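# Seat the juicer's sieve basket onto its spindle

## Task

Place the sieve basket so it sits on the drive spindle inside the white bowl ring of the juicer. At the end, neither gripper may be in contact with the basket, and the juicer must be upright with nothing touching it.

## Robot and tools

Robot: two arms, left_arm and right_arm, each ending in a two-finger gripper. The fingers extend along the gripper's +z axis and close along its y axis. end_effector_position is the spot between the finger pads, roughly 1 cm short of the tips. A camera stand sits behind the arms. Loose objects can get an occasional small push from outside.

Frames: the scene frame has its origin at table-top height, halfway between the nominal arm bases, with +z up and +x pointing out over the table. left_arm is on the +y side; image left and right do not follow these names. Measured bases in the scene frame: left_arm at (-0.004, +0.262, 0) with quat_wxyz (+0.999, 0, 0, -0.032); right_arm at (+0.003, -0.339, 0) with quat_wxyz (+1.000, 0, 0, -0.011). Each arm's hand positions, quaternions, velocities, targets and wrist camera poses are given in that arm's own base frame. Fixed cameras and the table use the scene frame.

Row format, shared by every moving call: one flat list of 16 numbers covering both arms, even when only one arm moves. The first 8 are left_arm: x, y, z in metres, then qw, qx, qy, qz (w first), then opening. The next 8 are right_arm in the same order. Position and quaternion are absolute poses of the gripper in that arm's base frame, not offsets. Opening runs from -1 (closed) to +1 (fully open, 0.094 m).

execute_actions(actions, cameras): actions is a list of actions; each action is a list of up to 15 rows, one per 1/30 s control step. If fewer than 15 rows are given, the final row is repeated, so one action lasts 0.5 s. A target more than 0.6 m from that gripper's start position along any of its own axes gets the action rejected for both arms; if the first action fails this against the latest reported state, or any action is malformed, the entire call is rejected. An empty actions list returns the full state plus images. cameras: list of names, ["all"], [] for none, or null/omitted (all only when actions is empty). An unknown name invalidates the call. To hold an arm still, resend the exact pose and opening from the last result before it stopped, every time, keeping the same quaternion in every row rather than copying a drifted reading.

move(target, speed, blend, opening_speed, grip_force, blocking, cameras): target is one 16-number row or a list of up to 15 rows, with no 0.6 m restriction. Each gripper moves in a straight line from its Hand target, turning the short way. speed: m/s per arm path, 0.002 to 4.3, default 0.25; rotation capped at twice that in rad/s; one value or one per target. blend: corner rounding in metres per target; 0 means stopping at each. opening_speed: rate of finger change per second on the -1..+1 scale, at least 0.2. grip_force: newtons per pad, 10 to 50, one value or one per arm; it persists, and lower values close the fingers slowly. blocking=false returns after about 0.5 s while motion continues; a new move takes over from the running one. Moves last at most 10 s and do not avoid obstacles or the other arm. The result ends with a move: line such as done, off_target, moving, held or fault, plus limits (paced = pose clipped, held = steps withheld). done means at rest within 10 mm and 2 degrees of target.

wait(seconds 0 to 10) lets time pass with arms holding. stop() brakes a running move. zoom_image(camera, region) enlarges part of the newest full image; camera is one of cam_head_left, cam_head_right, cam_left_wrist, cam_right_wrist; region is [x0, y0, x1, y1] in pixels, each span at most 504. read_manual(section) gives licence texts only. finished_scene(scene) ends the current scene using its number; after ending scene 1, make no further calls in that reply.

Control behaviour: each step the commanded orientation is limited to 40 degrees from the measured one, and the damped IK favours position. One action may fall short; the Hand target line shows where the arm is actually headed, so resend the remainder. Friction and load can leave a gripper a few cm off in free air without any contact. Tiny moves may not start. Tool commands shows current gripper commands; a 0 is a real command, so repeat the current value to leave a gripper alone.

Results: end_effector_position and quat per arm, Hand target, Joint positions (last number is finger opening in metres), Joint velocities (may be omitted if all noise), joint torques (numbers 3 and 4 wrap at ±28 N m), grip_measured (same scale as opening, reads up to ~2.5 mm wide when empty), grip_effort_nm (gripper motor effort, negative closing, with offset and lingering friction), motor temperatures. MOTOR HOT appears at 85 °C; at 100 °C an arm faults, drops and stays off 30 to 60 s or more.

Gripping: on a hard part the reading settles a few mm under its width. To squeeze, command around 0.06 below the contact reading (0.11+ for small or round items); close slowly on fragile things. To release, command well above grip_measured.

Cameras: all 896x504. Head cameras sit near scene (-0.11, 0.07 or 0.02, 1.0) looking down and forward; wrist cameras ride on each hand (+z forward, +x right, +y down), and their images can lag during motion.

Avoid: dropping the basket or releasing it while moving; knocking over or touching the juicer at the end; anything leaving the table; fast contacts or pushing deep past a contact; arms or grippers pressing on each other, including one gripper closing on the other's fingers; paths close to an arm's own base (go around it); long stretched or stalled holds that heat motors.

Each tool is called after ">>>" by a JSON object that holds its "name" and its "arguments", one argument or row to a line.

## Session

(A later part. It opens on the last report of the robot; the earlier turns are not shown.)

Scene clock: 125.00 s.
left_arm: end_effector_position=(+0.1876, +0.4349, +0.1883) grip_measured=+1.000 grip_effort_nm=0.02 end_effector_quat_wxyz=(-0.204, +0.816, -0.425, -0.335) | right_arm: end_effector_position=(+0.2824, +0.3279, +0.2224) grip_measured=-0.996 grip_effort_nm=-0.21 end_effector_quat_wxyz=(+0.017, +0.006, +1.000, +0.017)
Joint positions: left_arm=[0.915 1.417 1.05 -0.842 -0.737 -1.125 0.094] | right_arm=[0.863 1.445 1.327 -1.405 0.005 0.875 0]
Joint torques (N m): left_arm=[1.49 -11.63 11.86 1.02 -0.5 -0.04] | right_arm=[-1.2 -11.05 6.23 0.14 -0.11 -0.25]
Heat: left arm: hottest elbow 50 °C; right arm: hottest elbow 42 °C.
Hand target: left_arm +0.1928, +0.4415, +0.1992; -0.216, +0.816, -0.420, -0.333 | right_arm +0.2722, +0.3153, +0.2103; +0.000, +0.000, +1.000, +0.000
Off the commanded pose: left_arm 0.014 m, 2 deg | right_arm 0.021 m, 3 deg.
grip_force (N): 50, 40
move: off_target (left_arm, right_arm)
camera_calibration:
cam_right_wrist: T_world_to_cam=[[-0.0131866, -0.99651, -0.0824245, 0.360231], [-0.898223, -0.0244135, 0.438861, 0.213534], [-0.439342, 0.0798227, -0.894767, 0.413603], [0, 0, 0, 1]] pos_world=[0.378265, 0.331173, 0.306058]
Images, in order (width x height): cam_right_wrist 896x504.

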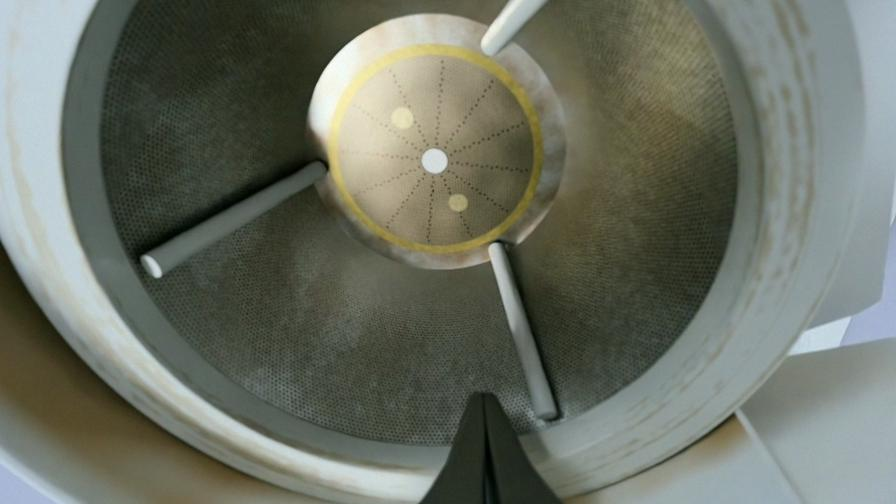

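>>> {"name": "move", "arguments": {
  "target": [
    [0.1929,0.4418,0.1992,-0.216,0.816,-0.42,-0.333,1,0.295,0.333,0.215,0,0,1,0,-1],
    [0.1929,0.4418,0.1992,-0.216,0.816,-0.42,-0.333,1,0.292,0.295,0.208,0,0,1,0,-1]
  ],
  "speed": 0.06,
  "blend": [0.005,0],
  "cameras": ["cam_right_wrist"]
}}

Scene clock: 131.23 s.
left_arm: end_effector_position=(+0.1876, +0.4349, +0.1883) grip_measured=+1.000 grip_effort_nm=0.02 end_effector_quat_wxyz=(-0.204, +0.816, -0.425, -0.335) | right_arm: end_effector_position=(+0.2968, +0.3092, +0.2118) grip_measured=-0.996 grip_effort_nm=-0.20 end_effector_quat_wxyz=(+0.008, +0.001, +1.000, +0.009)
Joint positions: left_arm=[0.915 1.417 1.05 -0.842 -0.737 -1.125 0.094] | right_arm=[0.807 1.453 1.309 -1.403 0 0.809 0]
Joint torques (N m): left_arm=[1.85 -11.58 11.9 0.95 -0.52 -0.08] | right_arm=[-1.44 -11.11 7.02 0.17 0.12 -0.2]
Heat: left arm: hottest elbow 50 °C; right arm: hottest elbow 41 °C.
Hand target: left_arm +0.1928, +0.4415, +0.1992; -0.216, +0.816, -0.420, -0.333 | right_arm +0.2921, +0.2954, +0.2080; +0.000, +0.000, +1.000, +0.000
Off the commanded pose: left_arm 0.014 m, 2 deg | right_arm 0.015 m, 1 deg.
grip_force (N): 50, 40
move: off_target (left_arm, right_arm)
camera_calibration:
cam_right_wrist: T_world_to_cam=[[-0.00530786, -0.997813, -0.0658927, 0.335459], [-0.889494, -0.0253971, 0.45624, 0.224569], [-0.456916, 0.0610329, -0.887414, 0.421388], [0, 0, 0, 1]] pos_world=[0.394072, 0.314711, 0.293592]
Images, in order (width x height): cam_right_wrist 896x504.

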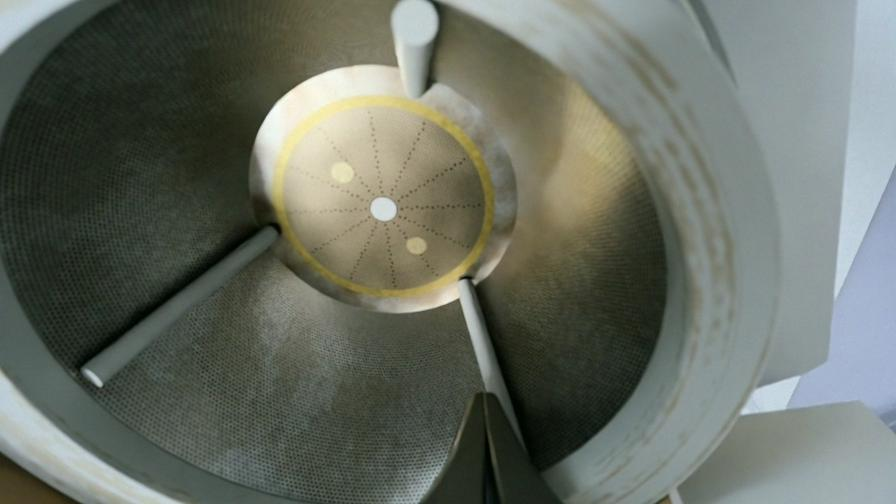

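>>> {"name": "move", "arguments": {
  "target": [
    [0.1929,0.4418,0.1992,-0.216,0.816,-0.42,-0.333,1,0.302,0.277,0.208,0,0,1,0,-1]
  ],
  "speed": 0.05,
  "cameras": ["cam_right_wrist"]
}}

Scene clock: 135.97 s.
left_arm: end_effector_position=(+0.1876, +0.4349, +0.1883) grip_measured=+1.000 grip_effort_nm=0.02 end_effector_quat_wxyz=(-0.204, +0.816, -0.425, -0.335) | right_arm: end_effector_position=(+0.3049, +0.2955, +0.2148) grip_measured=-0.996 grip_effort_nm=-0.20 end_effector_quat_wxyz=(+0.009, -0.003, +1.000, +0.014)
Joint positions: left_arm=[0.915 1.417 1.05 -0.842 -0.737 -1.125 0.094] | right_arm=[0.767 1.436 1.299 -1.402 -0.008 0.762 0]
Joint torques (N m): left_arm=[1.73 -11.46 11.78 0.84 -0.47 -0.02] | right_arm=[-2.67 -10.81 6.67 0.27 0.38 -0.27]
Heat: left arm: hottest elbow 50 °C; right arm: hottest elbow 41 °C.
Hand target: left_arm +0.1928, +0.4415, +0.1992; -0.216, +0.816, -0.420, -0.333 | right_arm +0.3018, +0.2776, +0.2081; +0.000, +0.000, +1.000, +0.000
Off the commanded pose: left_arm 0.014 m, 2 deg | right_arm 0.020 m, 2 deg.
grip_force (N): 50, 40
move: off_target (left_arm, right_arm)
camera_calibration:
cam_right_wrist: T_world_to_cam=[[0.00260934, -0.997052, -0.0766892, 0.321734], [-0.89012, -0.0372647, 0.454199, 0.234273], [-0.455718, 0.0670774, -0.887593, 0.426493], [0, 0, 0, 1]] pos_world=[0.402052, 0.300907, 0.296819]
Images, in order (width x height): cam_right_wrist 896x504.

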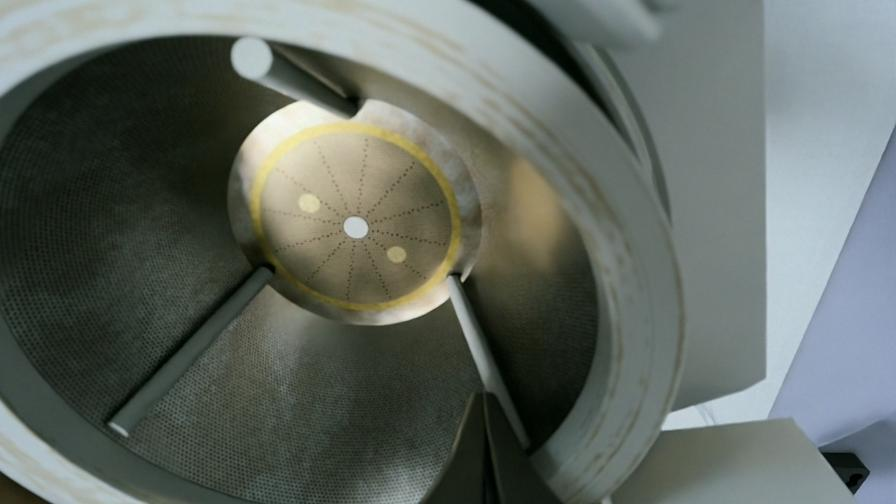

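>>> {"name": "move", "arguments": {
  "target": [
    [0.1929,0.4418,0.1992,-0.216,0.816,-0.42,-0.333,1,0.303,0.315,0.215,0,0,1,0,-1],
    [0.1929,0.4418,0.1992,-0.216,0.816,-0.42,-0.333,1,0.303,0.315,0.275,0,0,1,0,-1],
    [0.1929,0.4418,0.1992,-0.216,0.816,-0.42,-0.333,1,0.345,0.30,0.38,0.1,0,0.995,0,-1]
  ],
  "speed": [0.1,0.15,0.25],
  "blend": [0.003,0.02,0],
  "cameras": ["cam_right_wrist","cam_head_left"]
}}

>>> {"name": "zoom_image", "arguments": {
  "camera": "cam_head_left",
  "region": [400, 250, 500, 350]
}}

Scene clock: 147.30 s.
left_arm: end_effector_position=(+0.1876, +0.4349, +0.1883) grip_measured=+1.000 grip_effort_nm=0.02 end_effector_quat_wxyz=(-0.204, +0.816, -0.425, -0.335) | right_arm: end_effector_position=(+0.3339, +0.2974, +0.3565) grip_measured=-0.996 grip_effort_nm=-0.20 end_effector_quat_wxyz=(+0.085, -0.002, +0.996, -0.012)
Joint positions: left_arm=[0.915 1.417 1.05 -0.842 -0.737 -1.125 0.094] | right_arm=[0.782 1.464 1.694 -1.696 0.137 0.771 0]
Joint torques (N m): left_arm=[1.44 -11.22 11.78 0.88 -0.57 -0.07] | right_arm=[-1.38 -9.88 15.01 0.46 0.27 -0.18]
Heat: left arm: hottest elbow 51 °C; right arm: hottest elbow 41 °C.
Hand target: left_arm +0.1928, +0.4415, +0.1992; -0.216, +0.816, -0.420, -0.333 | right_arm +0.3440, +0.2992, +0.3794; +0.103, +0.000, +0.995, +0.002
Off the commanded pose: left_arm 0.014 m, 2 deg | right_arm 0.026 m, 2 deg.
joint sent to its limit (right arm) — joint 4 (wrist pitch), lower limit. The joint targets still meet the commanded pose.
grip_force (N): 50, 40
move: off_target (left_arm, right_arm)
camera_calibration:
cam_right_wrist: T_world_to_cam=[[0.00617795, -0.999697, -0.0238401, 0.31518], [-0.949207, -0.0133628, 0.314367, 0.258266], [-0.31459, 0.0206871, -0.949002, 0.553845], [0, 0, 0, 1]] pos_world=[0.417435, 0.307078, 0.451924]
Images, in order (width x height): cam_head_left 896x504, cam_right_wrist 896x504.

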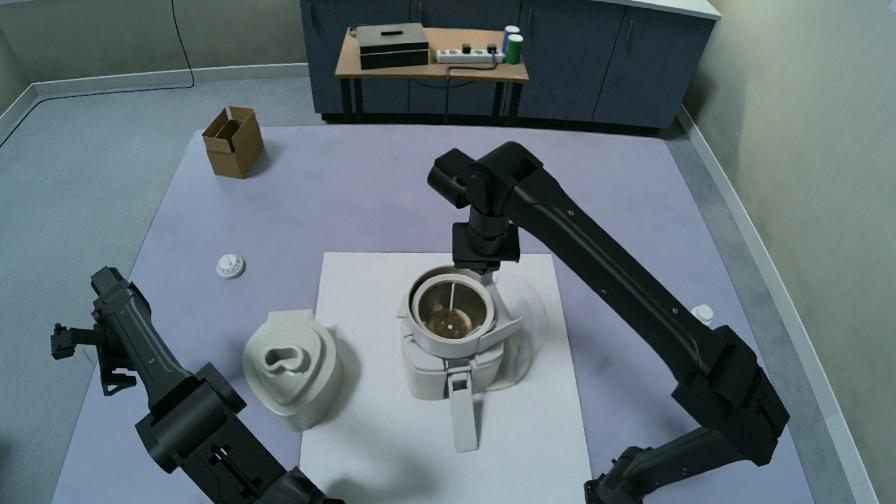

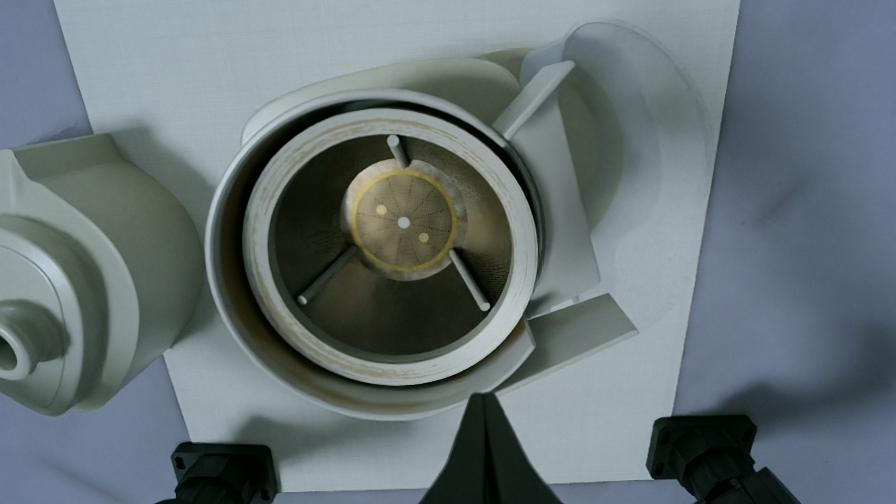

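Scaled by 5.040 from the camera's 896x504 image, which has a finer 1280x720 frame.

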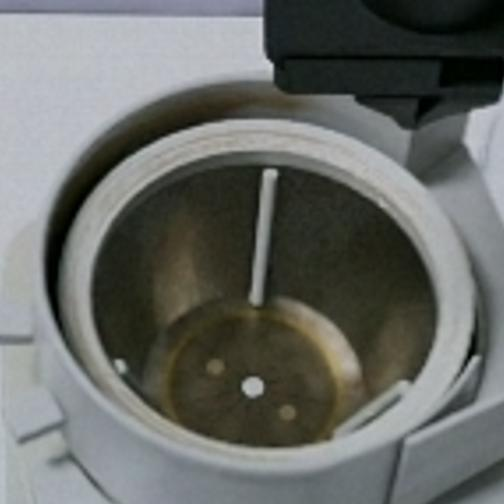

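>>> {"name": "move", "arguments": {
  "target": [
    [0.1929,0.4418,0.1992,-0.216,0.816,-0.42,-0.333,1,0.28,0.33,0.29,0,0,1,0,-1],
    [0.1929,0.4418,0.1992,-0.216,0.816,-0.42,-0.333,1,0.266,0.35,0.26,0,0,1,0,-1],
    [0.1929,0.4418,0.1992,-0.216,0.816,-0.42,-0.333,1,0.266,0.35,0.206,0,0,1,0,-1],
    [0.1929,0.4418,0.1992,-0.216,0.816,-0.42,-0.333,1,0.264,0.33,0.204,0,0,1,0,-1]
  ],
  "speed": [0.25,0.15,0.05,0.04],
  "blend": [0.02,0.01,0.003,0],
  "cameras": ["cam_right_wrist"]
}}

Scene clock: 158.80 s.
left_arm: end_effector_position=(+0.1876, +0.4349, +0.1883) grip_measured=+1.000 grip_effort_nm=0.02 end_effector_quat_wxyz=(-0.204, +0.816, -0.425, -0.335) | right_arm: end_effector_position=(+0.2761, +0.3375, +0.2235) grip_measured=-0.996 grip_effort_nm=-0.20 end_effector_quat_wxyz=(+0.023, +0.009, +1.000, +0.019)
Joint positions: left_arm=[0.915 1.417 1.05 -0.842 -0.737 -1.125 0.094] | right_arm=[0.891 1.446 1.331 -1.398 0.011 0.909 0]
Joint torques (N m): left_arm=[1.26 -11.11 11.67 0.91 -0.51 -0.03] | right_arm=[-0.03 -9.82 6.24 0.5 -0.37 -0.19]
Heat: left arm: hottest elbow 51 °C; right arm: hottest elbow 43 °C.
Hand target: left_arm +0.1928, +0.4415, +0.1992; -0.216, +0.816, -0.420, -0.333 | right_arm +0.2641, +0.3299, +0.2048; +0.000, +0.000, +1.000, +0.000
Off the commanded pose: left_arm 0.014 m, 2 deg | right_arm 0.024 m, 4 deg.
grip_force (N): 50, 40
move: off_target (left_arm, right_arm); blend cut to 0.0193 m at target 1
camera_calibration:
cam_right_wrist: T_world_to_cam=[[-0.0193961, -0.995948, -0.0878154, 0.372538], [-0.902875, -0.02028, 0.429425, 0.209571], [-0.429466, 0.0876155, -0.898823, 0.406605], [0, 0, 0, 1]] pos_world=[0.371065, 0.339654, 0.308186]
Images, in order (width x height): cam_right_wrist 896x504.

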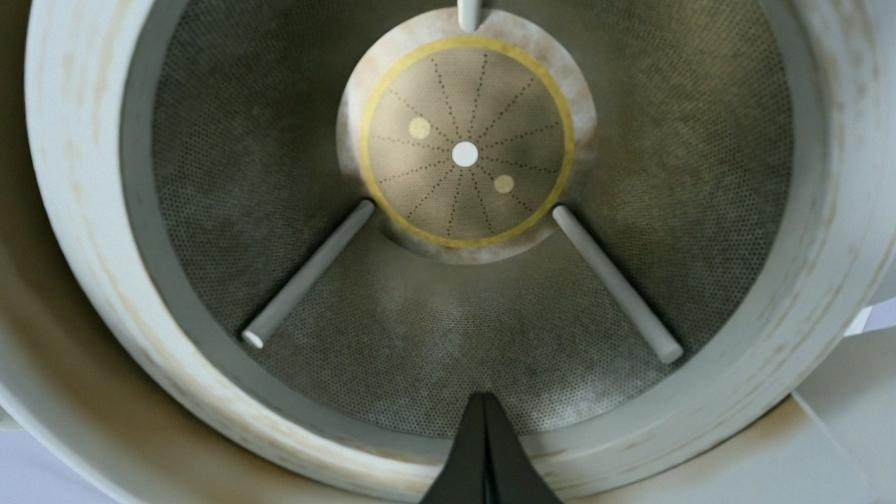

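>>> {"name": "move", "arguments": {
  "target": [
    [0.1929,0.4418,0.1992,-0.216,0.816,-0.42,-0.333,1,0.283,0.337,0.28,0,0,1,0,-1],
    [0.1929,0.4418,0.1992,-0.216,0.816,-0.42,-0.333,1,0.345,0.30,0.38,0.1,0,0.995,0,-1]
  ],
  "speed": [0.15,0.25],
  "blend": [0.02,0],
  "cameras": ["cam_right_wrist","cam_head_left"]
}}

>>> {"name": "zoom_image", "arguments": {
  "camera": "cam_head_left",
  "region": [400, 250, 500, 350]
}}

Scene clock: 165.00 s.
left_arm: end_effector_position=(+0.1876, +0.4349, +0.1883) grip_measured=+1.000 grip_effort_nm=0.02 end_effector_quat_wxyz=(-0.204, +0.816, -0.425, -0.335) | right_arm: end_effector_position=(+0.3352, +0.2960, +0.3559) grip_measured=-0.996 grip_effort_nm=-0.20 end_effector_quat_wxyz=(+0.085, +0.000, +0.996, -0.014)
Joint positions: left_arm=[0.915 1.417 1.05 -0.842 -0.737 -1.125 0.094] | right_arm=[0.779 1.464 1.693 -1.696 0.14 0.771 0]
Joint torques (N m): left_arm=[2.08 -12.04 11.85 0.72 -0.5 -0.09] | right_arm=[-1.38 -10.05 15.12 0.39 0.2 -0.15]
Heat: left arm: hottest elbow 51 °C; right arm: hottest elbow 43 °C.
Hand target: left_arm +0.1928, +0.4415, +0.1992; -0.216, +0.816, -0.420, -0.333 | right_arm +0.3440, +0.2990, +0.3794; +0.103, +0.000, +0.995, +0.002
Off the commanded pose: left_arm 0.014 m, 2 deg | right_arm 0.026 m, 2 deg.
joint sent to its limit (right arm) — joint 4 (wrist pitch), lower limit. The joint targets still meet the commanded pose.
grip_force (N): 50, 40
move: off_target (left_arm, right_arm)
camera_calibration:
cam_right_wrist: T_world_to_cam=[[0.00290705, -0.999774, -0.0210499, 0.313894], [-0.94939, -0.00937088, 0.31396, 0.258686], [-0.314087, 0.0190719, -0.949203, 0.554179], [0, 0, 0, 1]] pos_world=[0.418742, 0.305678, 0.451418]
Images, in order (width x height): cam_head_left 896x504, cam_right_wrist 896x504.

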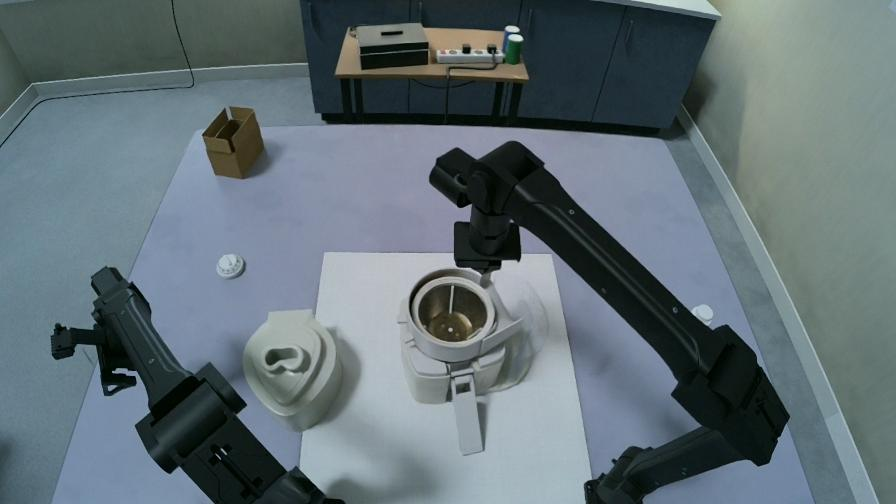

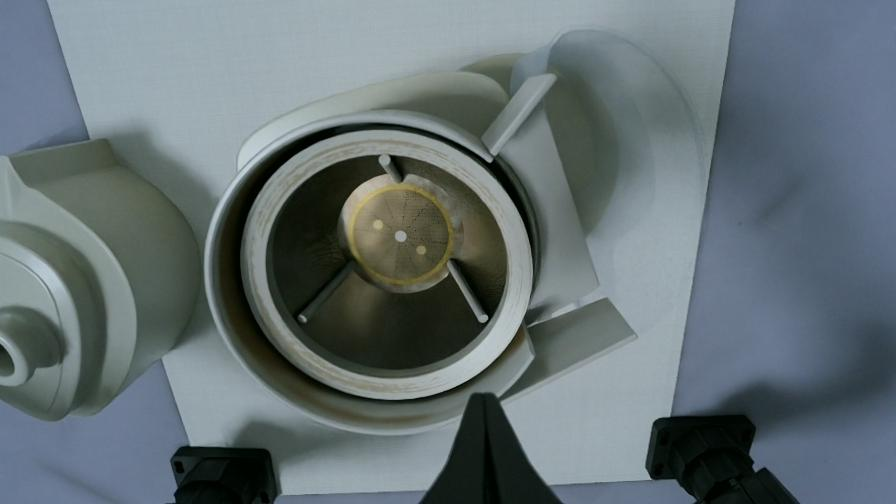

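Scaled by 5.040 from the camera's 896x504 image, which has a finer 1280x720 frame.

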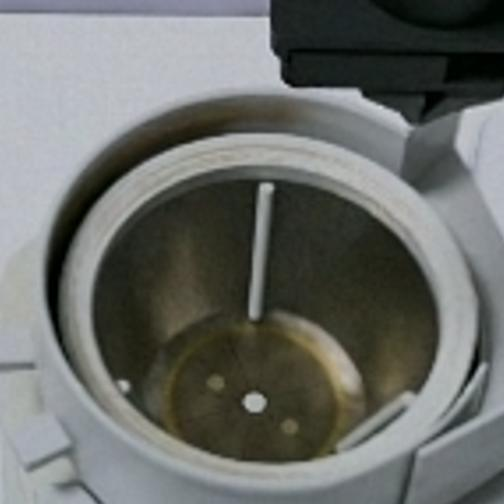

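>>> {"name": "zoom_image", "arguments": {
  "camera": "cam_right_wrist",
  "region": [180, 80, 580, 440]
}}

Scaled by 1.260 from the camera's 896x504 image, which has a finer 1280x720 frame.

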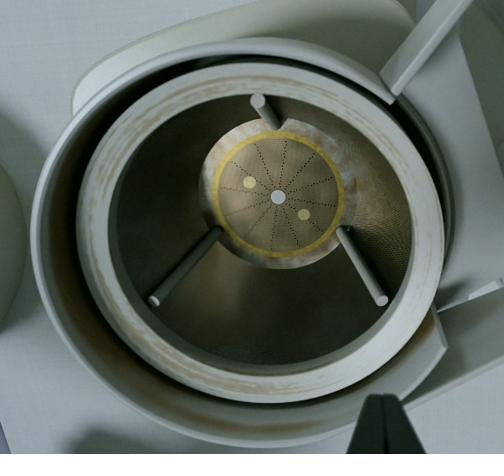

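>>> {"name": "finished_scene", "arguments": {
  "scene": 3
}}

The scene is finished: the task was done.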